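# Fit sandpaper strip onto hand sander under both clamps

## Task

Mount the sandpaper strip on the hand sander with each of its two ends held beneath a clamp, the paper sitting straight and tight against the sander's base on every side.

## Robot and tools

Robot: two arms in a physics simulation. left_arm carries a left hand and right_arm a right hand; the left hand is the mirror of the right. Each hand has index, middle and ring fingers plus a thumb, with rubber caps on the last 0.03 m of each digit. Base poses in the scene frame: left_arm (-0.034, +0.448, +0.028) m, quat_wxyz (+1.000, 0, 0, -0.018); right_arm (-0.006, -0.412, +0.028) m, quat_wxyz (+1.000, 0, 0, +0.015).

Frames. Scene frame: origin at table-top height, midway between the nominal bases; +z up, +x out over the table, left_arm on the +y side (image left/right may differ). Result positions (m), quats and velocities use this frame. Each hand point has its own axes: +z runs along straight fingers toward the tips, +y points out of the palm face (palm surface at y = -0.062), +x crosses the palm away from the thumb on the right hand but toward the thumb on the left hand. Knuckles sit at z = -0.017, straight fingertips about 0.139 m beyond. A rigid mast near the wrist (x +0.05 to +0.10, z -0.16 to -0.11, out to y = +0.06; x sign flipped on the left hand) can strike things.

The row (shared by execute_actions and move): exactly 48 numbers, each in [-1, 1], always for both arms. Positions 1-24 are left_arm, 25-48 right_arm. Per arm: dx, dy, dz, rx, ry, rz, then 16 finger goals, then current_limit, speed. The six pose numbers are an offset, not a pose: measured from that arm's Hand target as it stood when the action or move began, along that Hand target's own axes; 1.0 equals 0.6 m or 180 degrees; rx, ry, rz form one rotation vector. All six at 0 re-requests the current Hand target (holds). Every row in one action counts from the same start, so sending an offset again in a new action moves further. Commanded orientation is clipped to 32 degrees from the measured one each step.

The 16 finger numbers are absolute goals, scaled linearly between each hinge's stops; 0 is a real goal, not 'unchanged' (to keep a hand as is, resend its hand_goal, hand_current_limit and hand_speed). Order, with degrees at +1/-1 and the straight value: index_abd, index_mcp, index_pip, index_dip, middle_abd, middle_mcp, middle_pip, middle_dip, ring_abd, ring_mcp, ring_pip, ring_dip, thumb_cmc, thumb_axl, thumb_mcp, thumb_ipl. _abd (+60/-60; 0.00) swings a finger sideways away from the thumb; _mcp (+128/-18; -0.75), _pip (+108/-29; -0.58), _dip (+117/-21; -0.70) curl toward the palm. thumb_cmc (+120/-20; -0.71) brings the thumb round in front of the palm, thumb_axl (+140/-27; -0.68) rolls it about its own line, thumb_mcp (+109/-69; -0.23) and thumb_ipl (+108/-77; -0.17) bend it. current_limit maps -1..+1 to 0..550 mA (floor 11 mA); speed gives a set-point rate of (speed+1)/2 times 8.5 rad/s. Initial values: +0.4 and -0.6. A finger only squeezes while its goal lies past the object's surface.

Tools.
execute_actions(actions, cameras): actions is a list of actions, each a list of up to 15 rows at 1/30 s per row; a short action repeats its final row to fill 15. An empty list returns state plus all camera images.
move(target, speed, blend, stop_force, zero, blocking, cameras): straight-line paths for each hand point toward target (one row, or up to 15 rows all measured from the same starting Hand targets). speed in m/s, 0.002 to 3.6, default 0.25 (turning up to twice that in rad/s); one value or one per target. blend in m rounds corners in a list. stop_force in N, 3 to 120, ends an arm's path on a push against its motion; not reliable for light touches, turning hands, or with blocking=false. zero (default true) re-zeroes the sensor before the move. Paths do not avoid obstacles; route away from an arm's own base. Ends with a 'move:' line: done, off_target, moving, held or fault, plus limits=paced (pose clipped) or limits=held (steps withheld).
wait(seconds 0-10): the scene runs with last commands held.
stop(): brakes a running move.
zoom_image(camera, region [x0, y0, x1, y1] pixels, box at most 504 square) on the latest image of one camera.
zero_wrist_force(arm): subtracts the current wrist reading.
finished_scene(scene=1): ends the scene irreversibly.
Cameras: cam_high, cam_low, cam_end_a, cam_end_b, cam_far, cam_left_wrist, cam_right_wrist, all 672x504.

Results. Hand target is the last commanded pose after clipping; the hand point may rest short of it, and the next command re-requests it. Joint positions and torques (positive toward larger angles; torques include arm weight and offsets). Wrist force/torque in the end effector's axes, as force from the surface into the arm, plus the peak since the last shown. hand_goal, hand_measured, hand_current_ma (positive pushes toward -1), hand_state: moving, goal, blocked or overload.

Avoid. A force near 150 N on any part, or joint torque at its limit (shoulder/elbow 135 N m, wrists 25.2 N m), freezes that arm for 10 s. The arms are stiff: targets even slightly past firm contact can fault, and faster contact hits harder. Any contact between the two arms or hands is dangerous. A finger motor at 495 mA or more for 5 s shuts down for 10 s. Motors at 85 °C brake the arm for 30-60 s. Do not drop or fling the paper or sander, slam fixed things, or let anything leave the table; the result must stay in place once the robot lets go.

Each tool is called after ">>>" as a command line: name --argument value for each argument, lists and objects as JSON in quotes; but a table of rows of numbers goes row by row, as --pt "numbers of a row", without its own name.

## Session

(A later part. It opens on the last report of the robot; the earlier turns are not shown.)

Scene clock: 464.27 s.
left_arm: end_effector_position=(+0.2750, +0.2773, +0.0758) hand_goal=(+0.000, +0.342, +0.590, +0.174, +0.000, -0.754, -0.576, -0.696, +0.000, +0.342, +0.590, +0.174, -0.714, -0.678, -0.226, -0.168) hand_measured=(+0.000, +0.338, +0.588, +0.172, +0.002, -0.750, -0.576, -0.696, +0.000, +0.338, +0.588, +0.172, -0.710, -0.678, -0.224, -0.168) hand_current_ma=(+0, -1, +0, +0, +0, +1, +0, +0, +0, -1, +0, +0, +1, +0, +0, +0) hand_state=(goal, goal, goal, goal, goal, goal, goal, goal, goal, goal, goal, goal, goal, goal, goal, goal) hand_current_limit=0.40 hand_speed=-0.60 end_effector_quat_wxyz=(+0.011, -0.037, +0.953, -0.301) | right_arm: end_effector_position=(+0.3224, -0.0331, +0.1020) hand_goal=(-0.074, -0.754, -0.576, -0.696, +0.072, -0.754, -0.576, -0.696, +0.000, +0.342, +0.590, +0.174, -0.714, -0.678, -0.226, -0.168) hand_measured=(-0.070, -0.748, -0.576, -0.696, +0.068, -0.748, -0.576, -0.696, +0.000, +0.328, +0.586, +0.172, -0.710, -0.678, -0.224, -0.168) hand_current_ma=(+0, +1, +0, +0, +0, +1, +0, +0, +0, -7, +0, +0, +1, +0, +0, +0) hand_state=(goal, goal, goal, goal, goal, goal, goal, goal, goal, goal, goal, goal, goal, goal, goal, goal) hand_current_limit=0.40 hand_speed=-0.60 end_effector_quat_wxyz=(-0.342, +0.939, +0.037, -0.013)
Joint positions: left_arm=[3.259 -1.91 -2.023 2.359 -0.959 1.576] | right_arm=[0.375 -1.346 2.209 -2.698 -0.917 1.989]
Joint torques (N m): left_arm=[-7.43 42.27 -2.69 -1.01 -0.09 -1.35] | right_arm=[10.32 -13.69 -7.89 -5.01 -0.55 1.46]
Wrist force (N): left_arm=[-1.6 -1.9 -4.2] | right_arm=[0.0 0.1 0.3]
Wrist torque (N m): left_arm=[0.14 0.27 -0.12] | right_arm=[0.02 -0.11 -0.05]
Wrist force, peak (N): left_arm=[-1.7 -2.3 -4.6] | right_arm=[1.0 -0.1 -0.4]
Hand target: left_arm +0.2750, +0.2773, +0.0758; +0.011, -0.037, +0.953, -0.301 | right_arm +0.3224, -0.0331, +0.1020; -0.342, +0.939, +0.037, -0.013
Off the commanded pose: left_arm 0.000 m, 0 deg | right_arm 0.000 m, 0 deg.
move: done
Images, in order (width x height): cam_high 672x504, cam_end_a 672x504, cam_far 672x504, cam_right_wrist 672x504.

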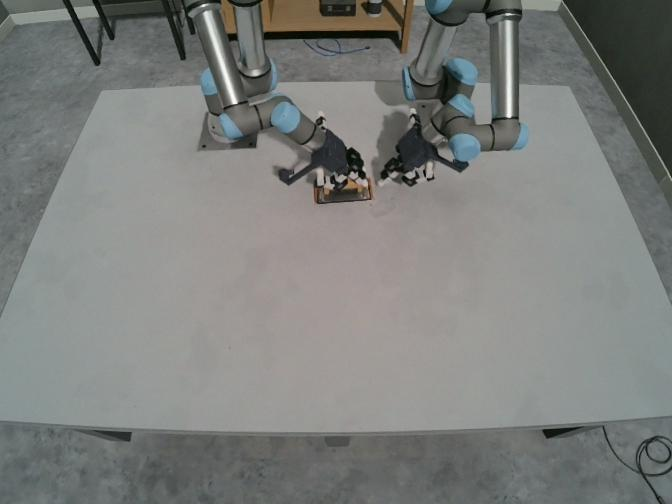

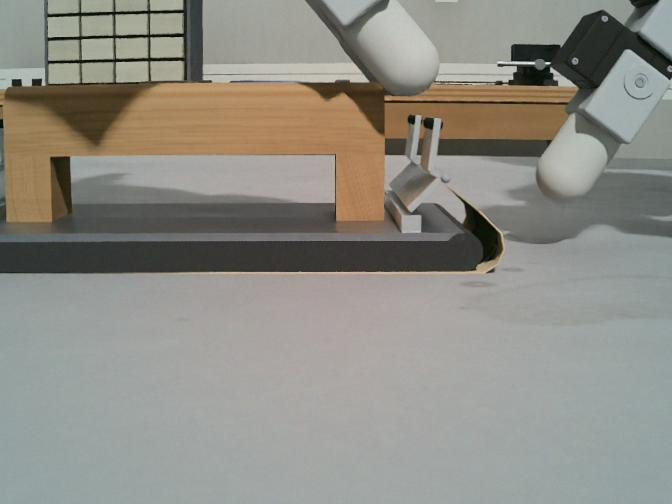

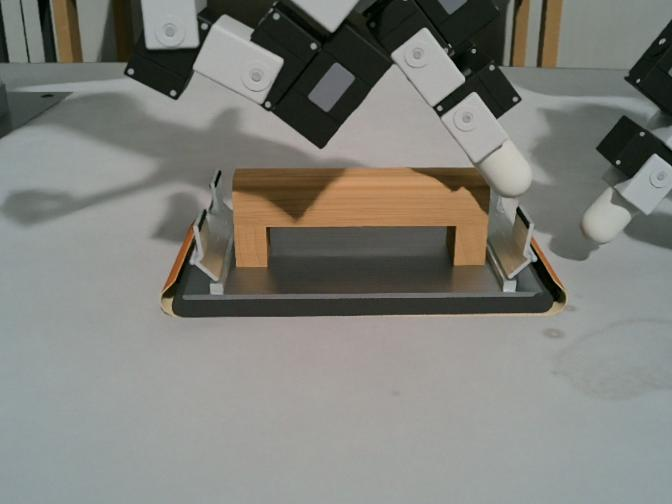

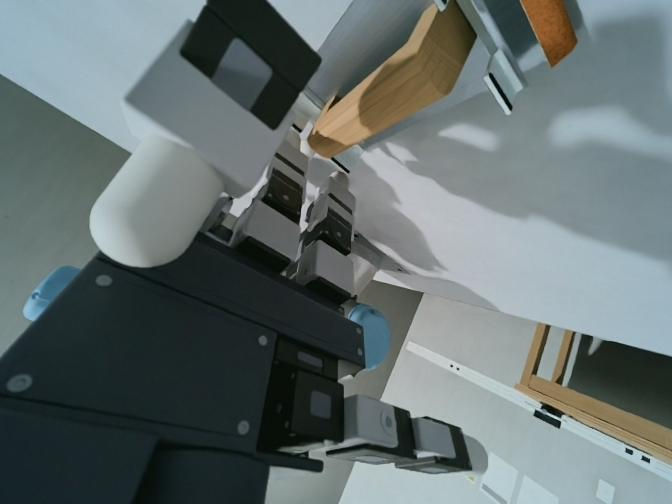

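>>> move --target '[0,-0.0207,0.0123, 0,0,0, 0,0.342,0.591,0.174, 0,-0.754,-0.576,-0.696, 0,0.342,0.591,0.174, -0.714,-0.678,-0.226,-0.168, 0.4,-0.6, 0.0117,0.0165,0.0078, 0,0,0, -0.073,-0.754,-0.576,-0.696, 0.073,-0.754,-0.576,-0.696, 0,0.342,0.591,0.174, -0.714,-0.678,-0.226,-0.168, 0.4,-0.6]' --speed 0.05 --cameras '["cam_high","cam_end_a","cam_far","cam_right_wrist"]'

>>> zoom_image --camera "cam_far" --region '[420, 60, 672, 330]'

>>> zoom_image --camera "cam_end_a" --region '[340, 30, 600, 290]'

>>> zoom_image --camera "cam_high" --region '[310, 150, 410, 220]'

Scene clock: 490.97 s.
left_arm: end_effector_position=(+0.2761, +0.2630, +0.0769) hand_goal=(+0.000, +0.342, +0.590, +0.174, +0.000, -0.754, -0.576, -0.696, +0.000, +0.342, +0.590, +0.174, -0.714, -0.678, -0.226, -0.168) hand_measured=(+0.000, +0.338, +0.588, +0.172, +0.002, -0.750, -0.576, -0.696, +0.000, +0.338, +0.588, +0.172, -0.710, -0.678, -0.224, -0.168) hand_current_ma=(+0, -1, +0, +0, +0, +1, +0, +0, +0, -1, +0, +0, +1, +0, +0, +0) hand_state=(goal, goal, goal, goal, goal, goal, goal, goal, goal, goal, goal, goal, goal, goal, goal, goal) hand_current_limit=0.40 hand_speed=-0.60 end_effector_quat_wxyz=(+0.011, -0.037, +0.953, -0.301) | right_arm: end_effector_position=(+0.3297, -0.0371, +0.0921) hand_goal=(-0.074, -0.754, -0.576, -0.696, +0.072, -0.754, -0.576, -0.696, +0.000, +0.342, +0.590, +0.174, -0.714, -0.678, -0.226, -0.168) hand_measured=(-0.070, -0.748, -0.576, -0.696, +0.068, -0.748, -0.576, -0.696, +0.000, +0.328, +0.586, +0.172, -0.710, -0.678, -0.224, -0.168) hand_current_ma=(+0, +1, +0, +0, +0, +1, +0, +0, +0, -7, +0, +0, +1, +0, +0, +0) hand_state=(goal, goal, goal, goal, goal, goal, goal, goal, goal, goal, goal, goal, goal, goal, goal, goal) hand_current_limit=0.40 hand_speed=-0.60 end_effector_quat_wxyz=(-0.342, +0.939, +0.037, -0.013)
Joint positions: left_arm=[3.214 -1.914 -2.003 2.374 -0.96 1.521] | right_arm=[0.361 -1.32 2.209 -2.713 -0.913 1.971]
Joint torques (N m): left_arm=[-8.88 16.75 23.7 -0.95 -0.05 -1.14] | right_arm=[-12.76 -15.63 -21.89 -4.81 2.77 -1.8]
Wrist force (N): left_arm=[-1.5 -2.1 -4.4] | right_arm=[0.2 0.2 0.8]
Wrist torque (N m): left_arm=[0.14 0.26 -0.11] | right_arm=[-0.02 -0.13 0.08]
Wrist force, peak (N): left_arm=[-1.8 -2.2 -4.8] | right_arm=[0.3 0.6 0.5]
Hand target: left_arm +0.2761, +0.2629, +0.0769; +0.011, -0.037, +0.953, -0.301 | right_arm +0.3297, -0.0371, +0.0920; -0.342, +0.939, +0.037, -0.013
Off the commanded pose: left_arm 0.000 m, 0 deg | right_arm 0.000 m, 0 deg.
move: done
Images, in order (width x height): cam_high 672x504, cam_end_a 672x504, cam_far 672x504, cam_right_wrist 672x504.

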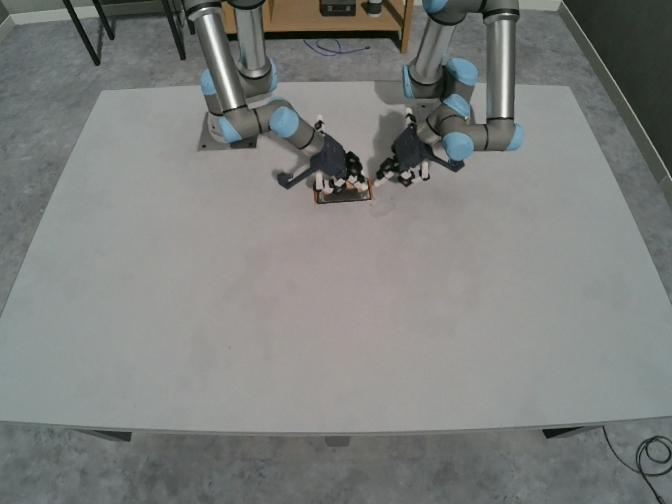

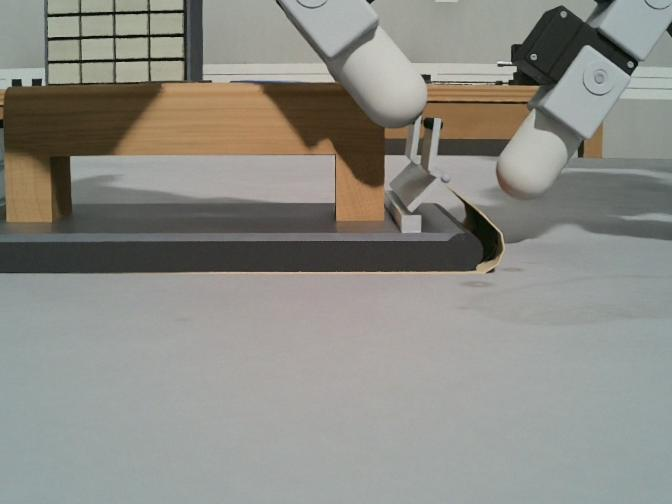

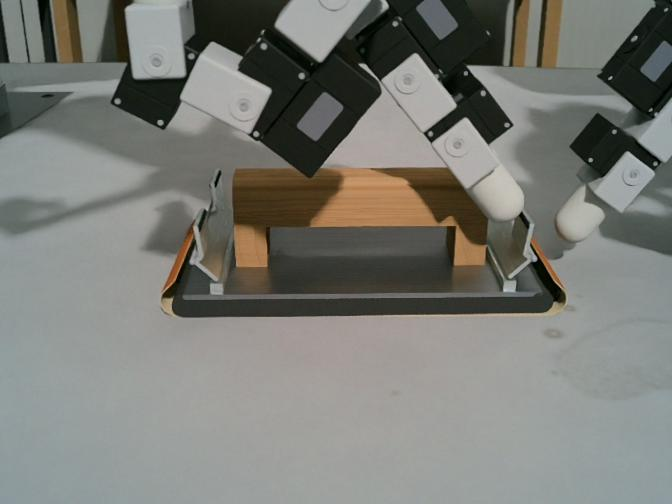

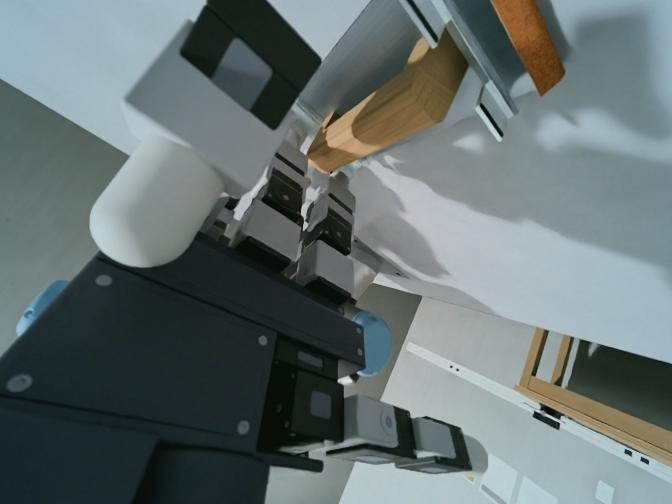

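Scaled by 1.867 from the camera's 672x504 image, which has a finer 960x720 frame.

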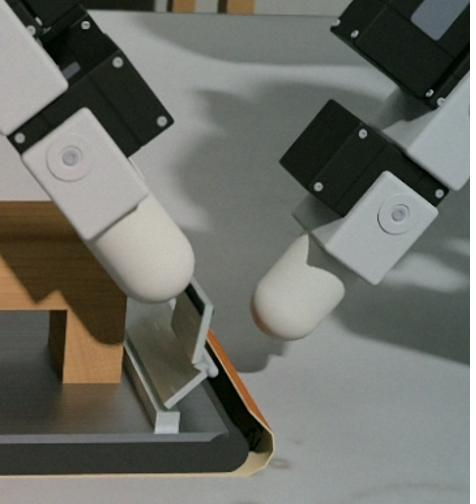

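Scaled by 1.938 from the camera's 672x504 image, which has a finer 960x720 frame.

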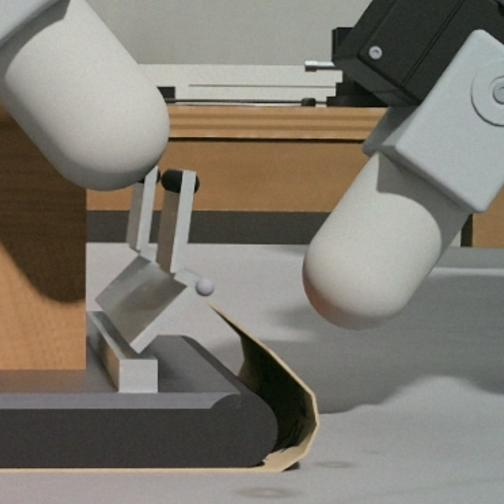

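Scaled by 5.040 from the camera's 672x504 image, which has a finer 960x720 frame.

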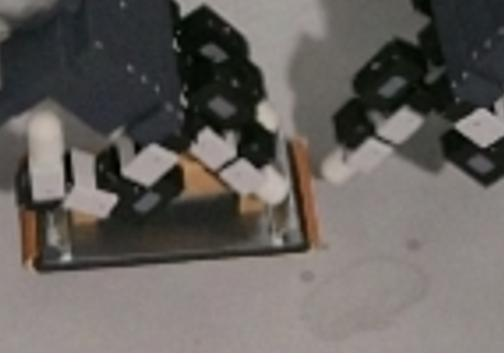

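>>> move --target '[0,-0.0066,0.0168, 0,0,0, 0,0.342,0.591,0.174, 0,-0.754,-0.576,-0.696, 0,0.342,0.591,0.174, -0.714,-0.678,-0.226,-0.168, 0.4,-0.6, 0,0,0, 0,0,0, -0.073,-0.754,-0.576,-0.696, 0.073,-0.754,-0.576,-0.696, 0,0.342,0.591,0.174, -0.714,-0.678,-0.226,-0.168, 0.4,-0.6]' --speed 0.03 --cameras '["cam_end_a","cam_far"]'

>>> zoom_image --camera "cam_end_a" --region '[340, 30, 600, 290]'

>>> zoom_image --camera "cam_far" --region '[440, 130, 640, 330]'

Scene clock: 503.30 s.
left_arm: end_effector_position=(+0.2768, +0.2540, +0.0709) hand_goal=(+0.000, +0.342, +0.590, +0.174, +0.000, -0.754, -0.576, -0.696, +0.000, +0.342, +0.590, +0.174, -0.714, -0.678, -0.226, -0.168) hand_measured=(+0.000, +0.338, +0.588, +0.172, +0.002, -0.750, -0.576, -0.696, +0.000, +0.338, +0.588, +0.172, -0.710, -0.678, -0.224, -0.168) hand_current_ma=(+0, -1, +0, +0, +0, +1, +0, +0, +0, -1, +0, +0, +1, +0, +0, +0) hand_state=(goal, goal, goal, goal, goal, goal, goal, goal, goal, goal, goal, goal, goal, goal, goal, goal) hand_current_limit=0.40 hand_speed=-0.60 end_effector_quat_wxyz=(+0.011, -0.037, +0.953, -0.301) | right_arm: end_effector_position=(+0.3297, -0.0371, +0.0920) hand_goal=(-0.074, -0.754, -0.576, -0.696, +0.072, -0.754, -0.576, -0.696, +0.000, +0.342, +0.590, +0.174, -0.714, -0.678, -0.226, -0.168) hand_measured=(-0.070, -0.748, -0.576, -0.696, +0.068, -0.748, -0.576, -0.696, +0.000, +0.328, +0.586, +0.172, -0.710, -0.678, -0.224, -0.168) hand_current_ma=(+0, +1, +0, +0, +0, +1, +0, +0, +0, -7, +0, +0, +1, +0, +0, +0) hand_state=(goal, goal, goal, goal, goal, goal, goal, goal, goal, goal, goal, goal, goal, goal, goal, goal) hand_current_limit=0.40 hand_speed=-0.60 end_effector_quat_wxyz=(-0.342, +0.939, +0.037, -0.013)
Joint positions: left_arm=[3.187 -1.929 -1.994 2.4 -0.961 1.487] | right_arm=[0.361 -1.32 2.209 -2.713 -0.913 1.971]
Joint torques (N m): left_arm=[-8.47 17.01 23.43 -0.86 0.03 -1.56] | right_arm=[-10.97 -15.16 -21.42 -4.6 2.69 -1.9]
Wrist force (N): left_arm=[-1.7 -2.0 -4.5] | right_arm=[0.3 0.1 0.4]
Wrist torque (N m): left_arm=[0.17 0.28 -0.12] | right_arm=[0.01 -0.14 0.08]
Wrist force, peak (N): left_arm=[-1.7 -2.2 -4.6] | right_arm=[0.2 0.5 0.9]
Hand target: left_arm +0.2768, +0.2539, +0.0709; +0.011, -0.037, +0.953, -0.301 | right_arm +0.3297, -0.0371, +0.0920; -0.342, +0.939, +0.037, -0.013
Off the commanded pose: left_arm 0.000 m, 0 deg | right_arm 0.000 m, 0 deg.
move: done
Images, in order (width x height): cam_end_a 672x504, cam_far 672x504.

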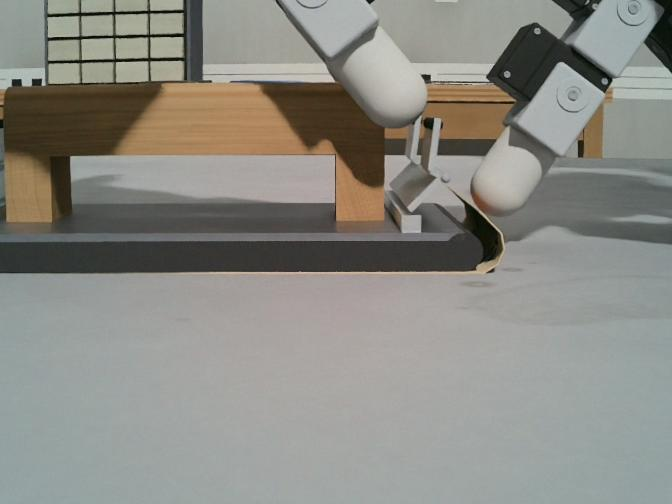

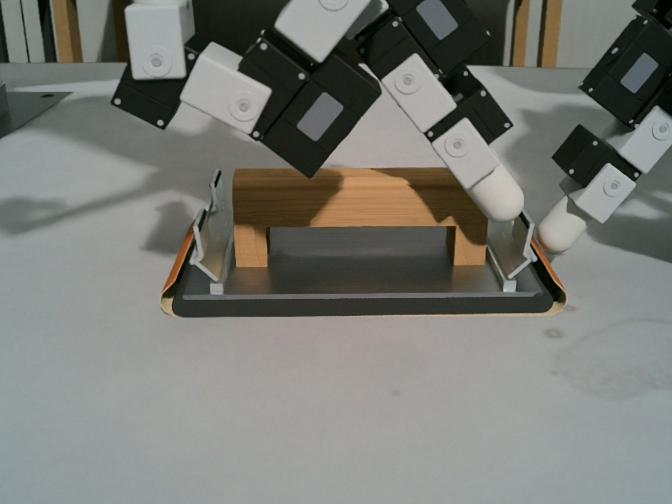

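Scaled by 1.938 from the camera's 672x504 image, which has a finer 960x720 frame.

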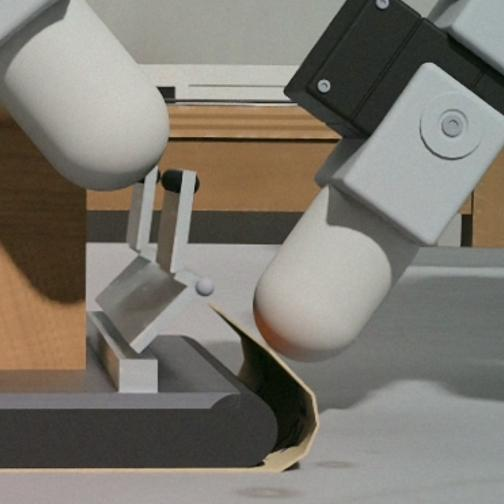

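Scaled by 2.520 from the camera's 672x504 image, which has a finer 960x720 frame.

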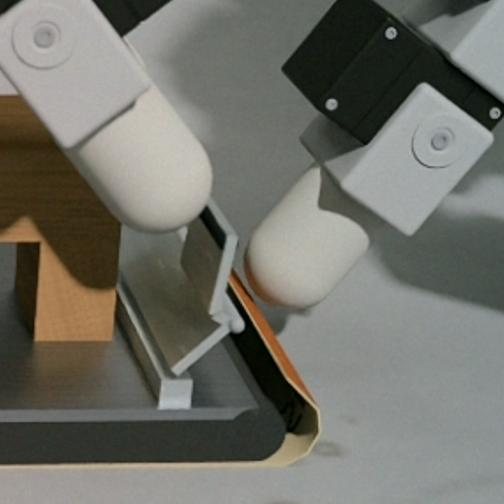

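>>> move --target '[-0.005,-0.0063,0.0130, 0,0,0, 0,0.342,0.591,0.174, 0,-0.754,-0.576,-0.696, 0,0.342,0.591,0.174, -0.714,-0.678,-0.226,-0.168, 0.4,-0.6, 0,0,0, 0,0,0, -0.073,-0.754,-0.576,-0.696, 0.073,-0.754,-0.576,-0.696, 0,0.342,0.591,0.174, -0.714,-0.678,-0.226,-0.168, 0.4,-0.6]' --speed 0.02 --cameras '["cam_end_a","cam_far"]'

>>> zoom_image --camera "cam_end_a" --region '[380, 100, 560, 285]'

>>> zoom_image --camera "cam_far" --region '[440, 130, 640, 330]'

Scene clock: 508.53 s.
left_arm: end_effector_position=(+0.2803, +0.2467, +0.0667) hand_goal=(+0.000, +0.342, +0.590, +0.174, +0.000, -0.754, -0.576, -0.696, +0.000, +0.342, +0.590, +0.174, -0.714, -0.678, -0.226, -0.168) hand_measured=(+0.000, +0.338, +0.588, +0.172, -0.010, -0.750, -0.576, -0.696, +0.000, +0.338, +0.588, +0.172, -0.710, -0.678, -0.224, -0.168) hand_current_ma=(+0, -1, +0, +0, -3, +1, +0, +0, +0, -1, +0, +0, +1, +0, +0, +0) hand_state=(goal, goal, goal, goal, goal, goal, goal, goal, goal, goal, goal, goal, goal, goal, goal, goal) hand_current_limit=0.40 hand_speed=-0.60 end_effector_quat_wxyz=(+0.011, -0.037, +0.953, -0.301) | right_arm: end_effector_position=(+0.3297, -0.0371, +0.0920) hand_goal=(-0.074, -0.754, -0.576, -0.696, +0.072, -0.754, -0.576, -0.696, +0.000, +0.342, +0.590, +0.174, -0.714, -0.678, -0.226, -0.168) hand_measured=(-0.070, -0.748, -0.576, -0.696, +0.068, -0.748, -0.576, -0.696, +0.000, +0.328, +0.586, +0.172, -0.710, -0.678, -0.224, -0.168) hand_current_ma=(+0, +1, +0, +0, +0, +1, +0, +0, +0, -7, +0, +0, +1, +0, +0, +0) hand_state=(goal, goal, goal, goal, goal, goal, goal, goal, goal, goal, goal, goal, goal, goal, goal, goal) hand_current_limit=0.40 hand_speed=-0.60 end_effector_quat_wxyz=(-0.342, +0.939, +0.037, -0.013)
Joint positions: left_arm=[3.164 -1.945 -1.978 2.416 -0.962 1.46] | right_arm=[0.361 -1.32 2.209 -2.713 -0.913 1.971]
Joint torques (N m): left_arm=[-10.58 14.05 23.1 -0.19 -0.34 -1.39] | right_arm=[-10.46 -15.54 -21.14 -4.84 2.61 -1.75]
Wrist force (N): left_arm=[-1.1 -2.5 -9.4] | right_arm=[0.2 0.3 0.6]
Wrist torque (N m): left_arm=[0.51 0.25 -0.07] | right_arm=[0.03 -0.13 0.09]
Wrist force, peak (N): left_arm=[-1.1 -2.5 -9.4] | right_arm=[0.2 0.5 0.8]
Hand target: left_arm +0.2804, +0.2466, +0.0667; +0.011, -0.037, +0.953, -0.301 | right_arm +0.3297, -0.0371, +0.0920; -0.342, +0.939, +0.037, -0.013
Off the commanded pose: left_arm 0.000 m, 0 deg | right_arm 0.000 m, 0 deg.
move: done
Images, in order (width x height): cam_end_a 672x504, cam_far 672x504.

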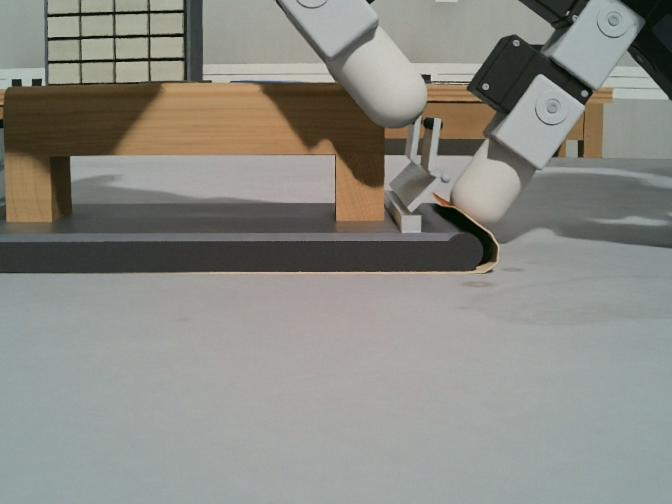

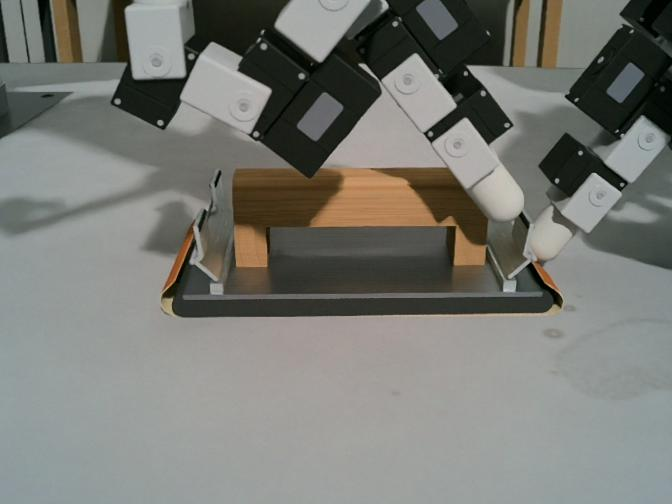

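Scaled by 2.724 from the camera's 672x504 image, which has a finer 960x720 frame.

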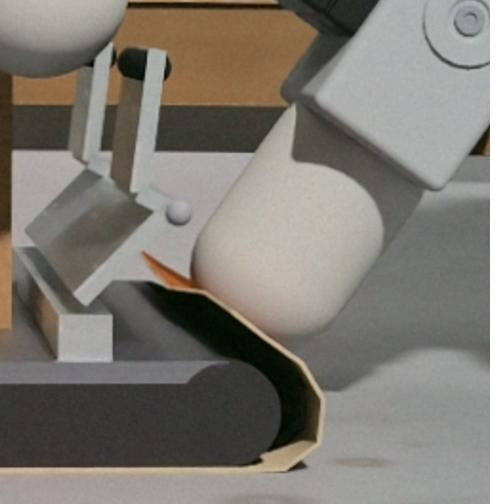

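Scaled by 2.520 from the camera's 672x504 image, which has a finer 960x720 frame.

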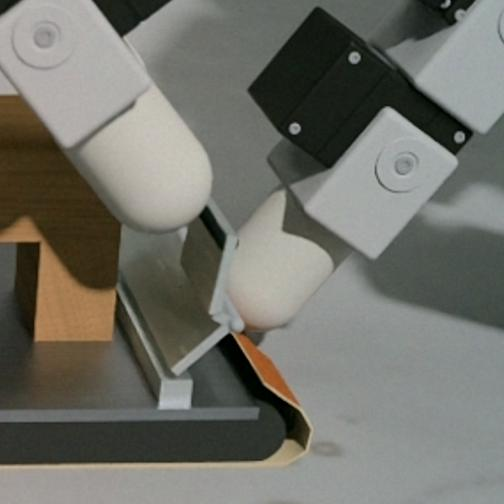

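>>> move --target '[0,0.0010,0.0029, 0,0,0, 0,0.342,0.591,0.174, 0,-0.754,-0.576,-0.696, 0,0.342,0.591,0.174, -0.714,-0.678,-0.226,-0.168, 0.4,-0.6, 0,0.0073,0.0069, 0,0,0, -0.073,-0.754,-0.576,-0.696, 0.073,-0.754,-0.576,-0.696, 0,0.342,0.591,0.174, -0.714,-0.678,-0.226,-0.168, 0.4,-0.6]' --speed 0.02 --cameras '["cam_end_a","cam_far","cam_right_wrist"]'

>>> zoom_image --camera "cam_end_a" --region '[380, 100, 560, 285]'

>>> zoom_image --camera "cam_far" --region '[440, 130, 640, 330]'

>>> zoom_image --camera "cam_right_wrist" --region '[220, 0, 560, 240]'

Scene clock: 533.70 s.
left_arm: end_effector_position=(+0.2804, +0.2461, +0.0649) hand_goal=(+0.000, +0.342, +0.590, +0.174, +0.000, -0.754, -0.576, -0.696, +0.000, +0.342, +0.590, +0.174, -0.714, -0.678, -0.226, -0.168) hand_measured=(+0.000, +0.338, +0.588, +0.172, -0.012, -0.754, -0.580, -0.698, +0.000, +0.338, +0.588, +0.172, -0.710, -0.678, -0.224, -0.168) hand_current_ma=(+0, -1, +0, +0, -4, +0, -1, -1, +0, -1, +0, +0, +1, +0, +0, +0) hand_state=(goal, goal, goal, goal, goal, goal, goal, goal, goal, goal, goal, goal, goal, goal, goal, goal) hand_current_limit=0.40 hand_speed=-0.60 end_effector_quat_wxyz=(+0.012, -0.037, +0.953, -0.301) | right_arm: end_effector_position=(+0.3298, -0.0378, +0.0861) hand_goal=(-0.074, -0.754, -0.576, -0.696, +0.072, -0.754, -0.576, -0.696, +0.000, +0.342, +0.590, +0.174, -0.714, -0.678, -0.226, -0.168) hand_measured=(-0.072, -0.746, -0.576, -0.696, +0.068, -0.748, -0.576, -0.696, +0.000, +0.328, +0.586, +0.172, -0.710, -0.678, -0.224, -0.168) hand_current_ma=(+0, +2, +0, +0, +0, +1, +0, +0, +0, -7, +0, +0, +1, +0, +0, +0) hand_state=(goal, goal, goal, goal, goal, goal, goal, goal, goal, goal, goal, goal, goal, goal, goal, goal) hand_current_limit=0.40 hand_speed=-0.60 end_effector_quat_wxyz=(-0.342, +0.939, +0.037, -0.013)
Joint positions: left_arm=[3.163 -1.949 -1.979 2.421 -0.962 1.458] | right_arm=[0.359 -1.307 2.215 -2.73 -0.913 1.969]
Joint torques (N m): left_arm=[-12.23 11.19 -2.53 0.77 -0.34 -1.45] | right_arm=[-9.78 -14.37 -7.76 -4.71 2.59 -1.69]
Wrist force (N): left_arm=[-1.6 -2.7 -25.3] | right_arm=[0.0 0.3 -1.0]
Wrist torque (N m): left_arm=[1.80 -0.17 -0.10] | right_arm=[0.11 -0.13 0.07]
Wrist force, peak (N): left_arm=[-1.6 -2.7 -25.3] | right_arm=[0.4 0.3 -1.1]
Hand target: left_arm +0.2804, +0.2461, +0.0649; +0.011, -0.037, +0.953, -0.301 | right_arm +0.3298, -0.0378, +0.0860; -0.342, +0.939, +0.037, -0.013
Off the commanded pose: left_arm 0.000 m, 0 deg | right_arm 0.000 m, 0 deg.
move: done
Images, in order (width x height): cam_end_a 672x504, cam_far 672x504, cam_right_wrist 672x504.

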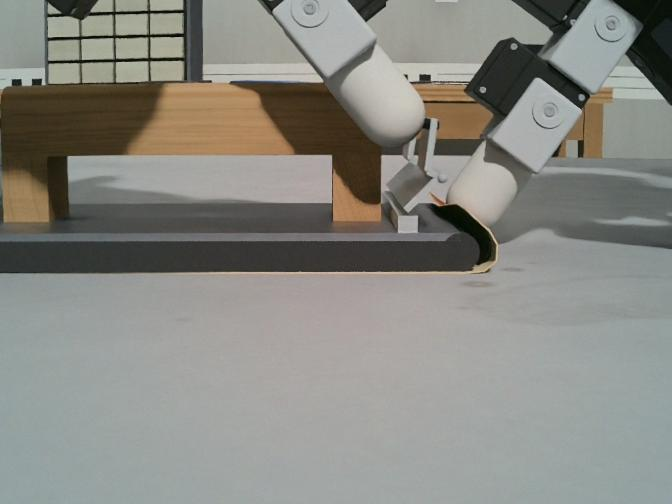

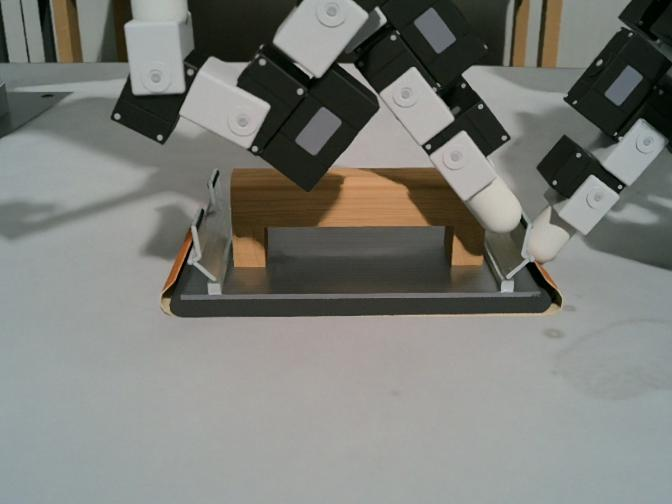

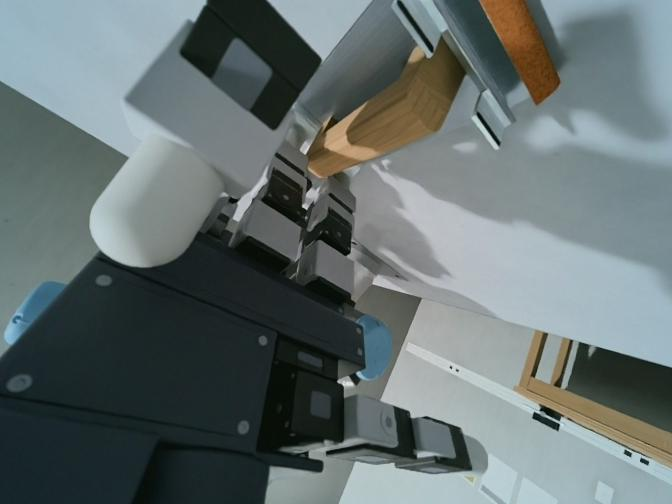

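Scaled by 2.724 from the camera's 672x504 image, which has a finer 960x720 frame.

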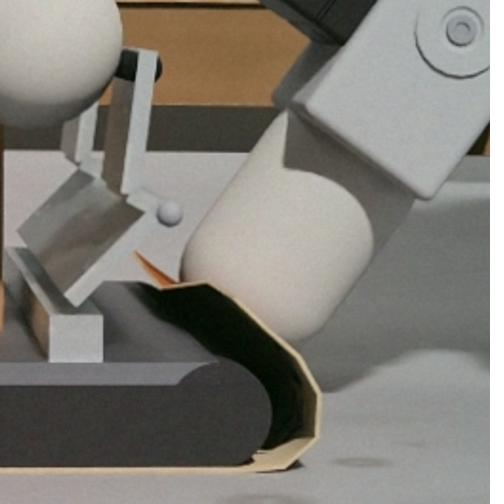

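Scaled by 2.520 from the camera's 672x504 image, which has a finer 960x720 frame.

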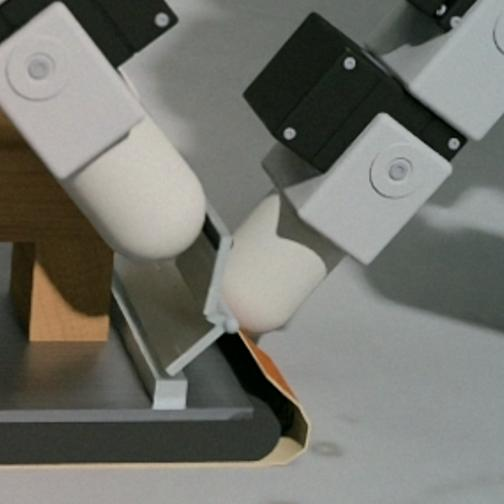

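Scaled by 1.482 from the camera's 672x504 image, which has a finer 960x720 frame.

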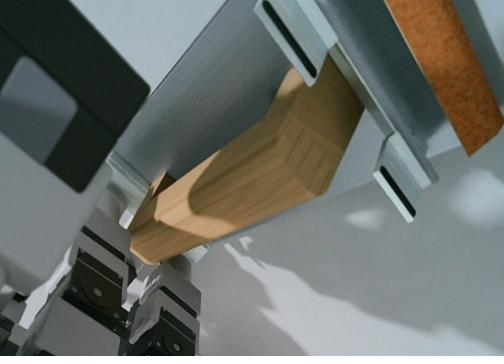

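>>> move --target '[0,0,0, 0,0,0, 0,0.342,0.591,0.174, 0,-0.754,-0.576,-0.696, 0,0.342,0.591,0.174, -0.714,-0.678,-0.226,-0.168, 0.4,-0.6, 0,-0.0047,0.0113, 0,0,0, -0.073,-0.754,-0.576,-0.696, 0.073,-0.754,-0.576,-0.696, 0,0.342,0.591,0.174, -0.714,-0.678,-0.226,-0.168, 0.4,-0.6]' --speed 0.02 --cameras '["cam_end_a","cam_far"]'

>>> zoom_image --camera "cam_end_a" --region '[380, 100, 560, 285]'

>>> zoom_image --camera "cam_far" --region '[440, 130, 640, 330]'

Scene clock: 555.83 s.
left_arm: end_effector_position=(+0.2804, +0.2461, +0.0649) hand_goal=(+0.000, +0.342, +0.590, +0.174, +0.000, -0.754, -0.576, -0.696, +0.000, +0.342, +0.590, +0.174, -0.714, -0.678, -0.226, -0.168) hand_measured=(+0.000, +0.338, +0.588, +0.172, -0.012, -0.754, -0.580, -0.700, +0.000, +0.338, +0.588, +0.172, -0.710, -0.678, -0.224, -0.168) hand_current_ma=(+0, -1, +0, +0, -4, +0, -1, -1, +0, -1, +0, +0, +1, +0, +0, +0) hand_state=(goal, goal, goal, goal, goal, goal, goal, goal, goal, goal, goal, goal, goal, goal, goal, goal) hand_current_limit=0.40 hand_speed=-0.60 end_effector_quat_wxyz=(+0.011, -0.037, +0.953, -0.301) | right_arm: end_effector_position=(+0.3293, -0.0314, +0.0827) hand_goal=(-0.074, -0.754, -0.576, -0.696, +0.072, -0.754, -0.576, -0.696, +0.000, +0.342, +0.590, +0.174, -0.714, -0.678, -0.226, -0.168) hand_measured=(-0.108, -0.728, -0.562, -0.686, +0.072, -0.726, -0.564, -0.692, +0.000, +0.328, +0.586, +0.172, -0.710, -0.678, -0.224, -0.168) hand_current_ma=(-20, +19, +6, +3, +0, +21, +4, +0, +0, -7, +0, +0, +1, +0, +0, +0) hand_state=(blocked, blocked, goal, goal, goal, blocked, goal, goal, goal, goal, goal, goal, goal, goal, goal, goal) hand_current_limit=0.40 hand_speed=-0.60 end_effector_quat_wxyz=(-0.342, +0.939, +0.037, -0.013) end_effector_velocity=(-0.001, +0.002, +0.000) end_effector_angular_velocity=(+0.000, -0.001, +0.004)
Joint positions: left_arm=[3.163 -1.949 -1.979 2.421 -0.962 1.458] | right_arm=[0.373 -1.29 2.207 -2.75 -0.916 1.986]
Joint velocities: left_arm=[within noise] | right_arm=[0.005 0.002 -0.001 -0.003 -0.001 0.001]
Joint torques (N m): left_arm=[-11.76 11.7 -2.36 0.99 -0.05 -1.54] | right_arm=[11.34 -15.19 -20.76 -5.41 -0.32 1.84]
Wrist force (N): left_arm=[-1.7 -2.2 -25.2] | right_arm=[-2.2 1.9 -5.4]
Wrist torque (N m): left_arm=[1.81 -0.18 -0.12] | right_arm=[0.37 -0.33 -0.16]
Wrist force, peak (N): left_arm=[-1.6 -2.5 -26.3] | right_arm=[-1.2 0.1 -8.5]
Hand target: left_arm +0.2804, +0.2461, +0.0649; +0.011, -0.037, +0.953, -0.301 | right_arm +0.3293, -0.0313, +0.0826; -0.342, +0.939, +0.037, -0.013
Off the commanded pose: left_arm 0.000 m, 0 deg | right_arm 0.000 m, 0 deg.
move: done
Images, in order (width x height): cam_end_a 672x504, cam_far 672x504.

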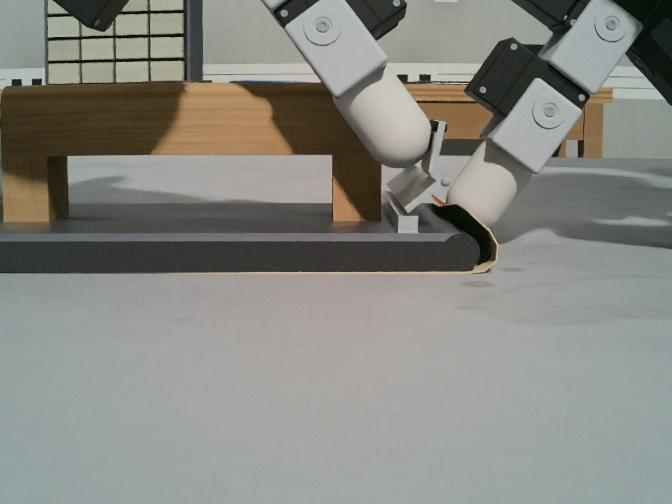

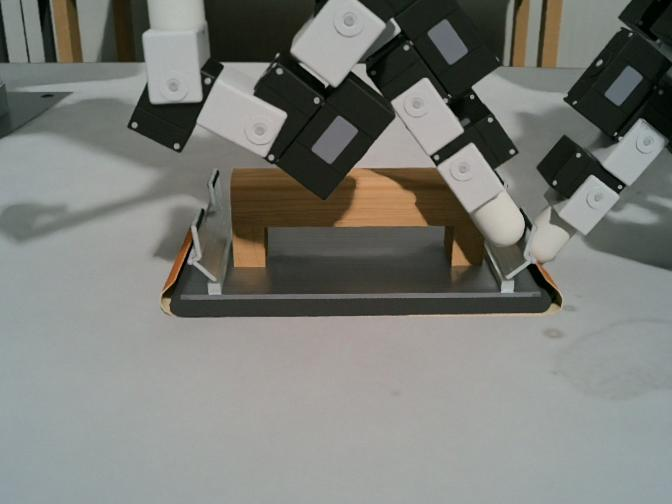

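Scaled by 2.724 from the camera's 672x504 image, which has a finer 960x720 frame.

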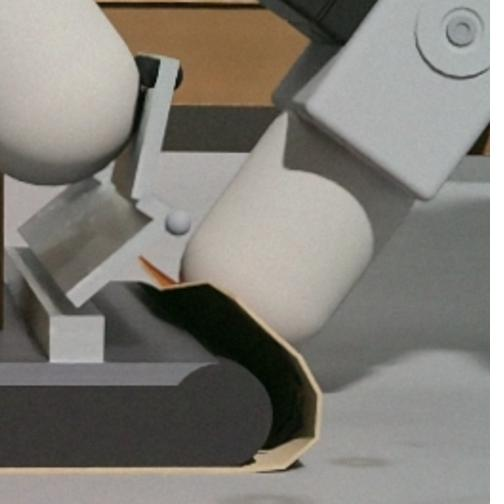

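Scaled by 2.520 from the camera's 672x504 image, which has a finer 960x720 frame.

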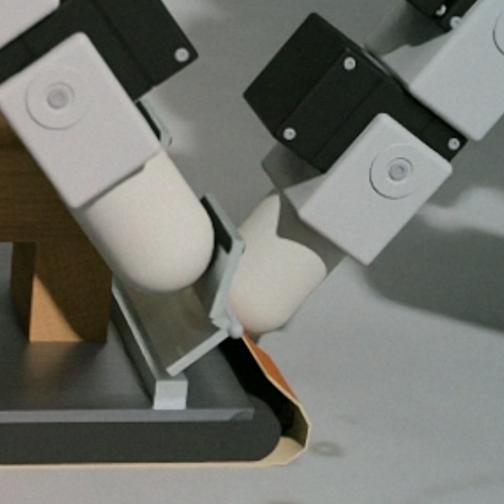

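>>> move --target '[0,0,0, 0,0,0, 0,0.342,0.591,0.174, 0,-0.754,-0.576,-0.696, 0,0.342,0.591,0.174, -0.714,-0.678,-0.226,-0.168, 0.4,-0.6, -0.0033,-0.0060,-0.0145, 0,0,0, -0.1,-0.754,-0.576,-0.696, 0.073,-0.754,-0.576,-0.696, 0,0.342,0.591,0.174, -0.714,-0.678,-0.226,-0.168, 0.6,-0.6]' --speed 0.03 --cameras '["cam_end_a","cam_far","cam_high"]'

>>> zoom_image --camera "cam_end_a" --region '[380, 100, 560, 285]'

>>> zoom_image --camera "cam_far" --region '[440, 130, 640, 330]'

>>> zoom_image --camera "cam_high" --region '[310, 150, 410, 220]'

Scene clock: 591.93 s.
left_arm: end_effector_position=(+0.2804, +0.2461, +0.0649) hand_goal=(+0.000, +0.342, +0.590, +0.174, +0.000, -0.754, -0.576, -0.696, +0.000, +0.342, +0.590, +0.174, -0.714, -0.678, -0.226, -0.168) hand_measured=(+0.000, +0.338, +0.588, +0.172, -0.012, -0.756, -0.580, -0.700, +0.000, +0.338, +0.588, +0.172, -0.710, -0.678, -0.224, -0.168) hand_current_ma=(+0, -1, +0, +0, -4, +0, -1, -1, +0, -1, +0, +0, +1, +0, +0, +0) hand_state=(goal, goal, goal, goal, goal, goal, goal, goal, goal, goal, goal, goal, goal, goal, goal, goal) hand_current_limit=0.40 hand_speed=-0.60 end_effector_quat_wxyz=(+0.011, -0.037, +0.953, -0.301) | right_arm: end_effector_position=(+0.3275, -0.0342, +0.0915) hand_goal=(-0.100, -0.754, -0.576, -0.696, +0.072, -0.754, -0.576, -0.696, +0.000, +0.342, +0.590, +0.174, -0.714, -0.678, -0.226, -0.168) hand_measured=(-0.102, -0.728, -0.566, -0.690, +0.074, -0.730, -0.566, -0.692, +0.000, +0.328, +0.586, +0.172, -0.710, -0.678, -0.224, -0.168) hand_current_ma=(+0, +17, +3, +1, +0, +16, +3, +1, +0, -7, +0, +0, +1, +0, +0, +0) hand_state=(goal, blocked, goal, goal, goal, blocked, goal, goal, goal, goal, goal, goal, goal, goal, goal, goal) hand_current_limit=0.60 hand_speed=-0.60 end_effector_quat_wxyz=(-0.342, +0.939, +0.037, -0.013)
Joint positions: left_arm=[3.163 -1.949 -1.979 2.421 -0.962 1.458] | right_arm=[0.369 -1.317 2.209 -2.722 -0.915 1.98]
Joint torques (N m): left_arm=[-9.74 14.67 -2.47 -0.14 -0.23 -1.61] | right_arm=[-10.46 -35.8 -8.23 -1.78 2.6 -1.59]
Wrist force (N): left_arm=[-1.3 -2.0 -18.6] | right_arm=[0.1 0.4 0.5]
Wrist torque (N m): left_arm=[1.36 -0.03 -0.09] | right_arm=[-0.01 -0.12 0.08]
Wrist force, peak (N): left_arm=[-1.8 -3.0 -26.0] | right_arm=[-2.2 1.4 -6.4]
Hand target: left_arm +0.2804, +0.2461, +0.0649; +0.011, -0.037, +0.953, -0.301 | right_arm +0.3275, -0.0343, +0.0916; -0.342, +0.939, +0.037, -0.013
Off the commanded pose: left_arm 0.000 m, 0 deg | right_arm 0.000 m, 0 deg.
move: done
Images, in order (width x height): cam_high 672x504, cam_end_a 672x504, cam_far 672x504.

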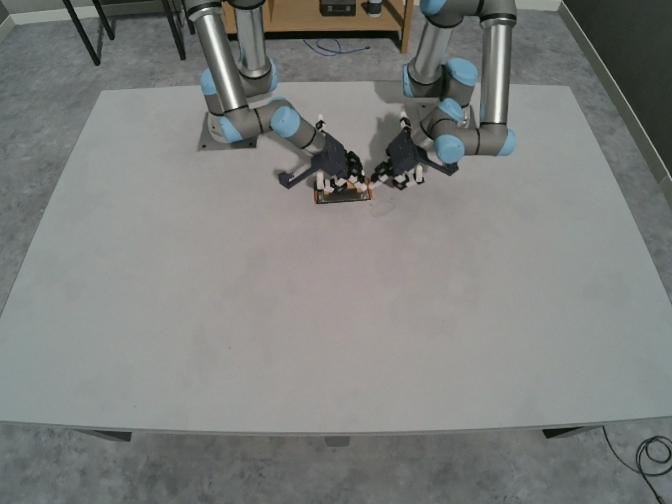

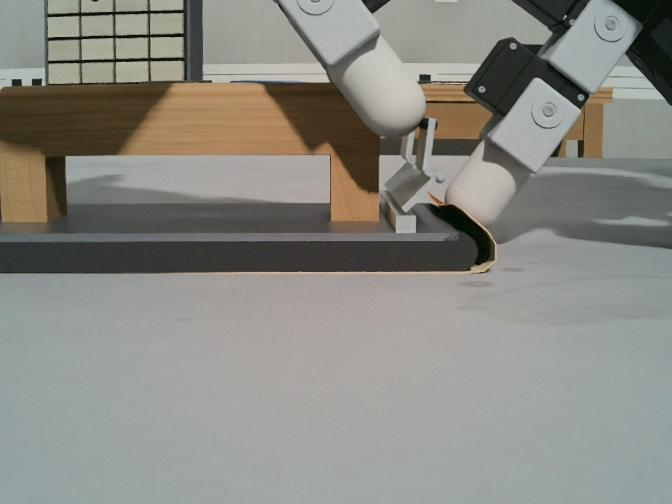

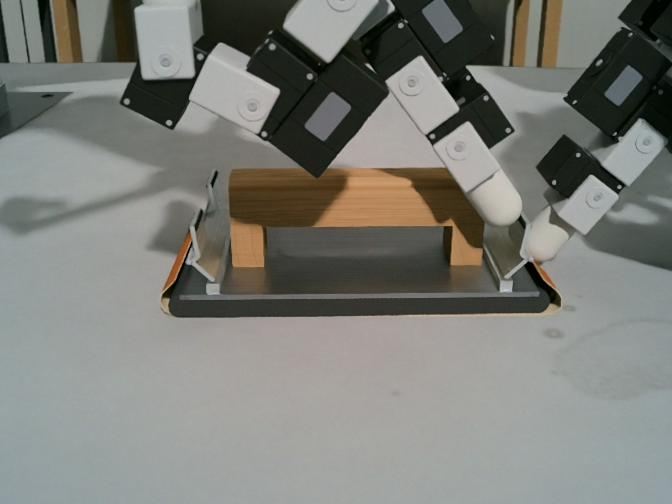

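Scaled by 2.724 from the camera's 672x504 image, which has a finer 960x720 frame.

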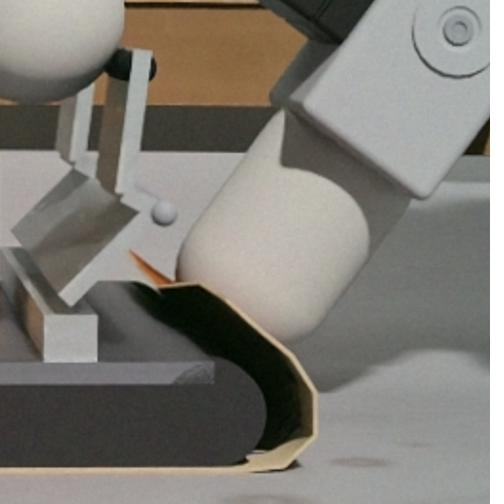

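Scaled by 2.520 from the camera's 672x504 image, which has a finer 960x720 frame.

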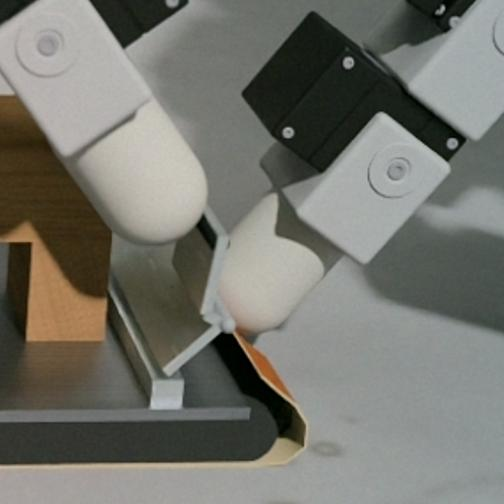

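Scaled by 5.040 from the camera's 672x504 image, which has a finer 960x720 frame.

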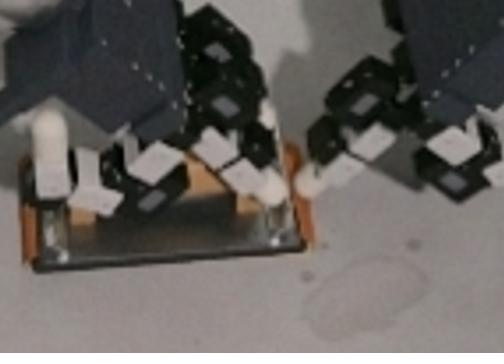

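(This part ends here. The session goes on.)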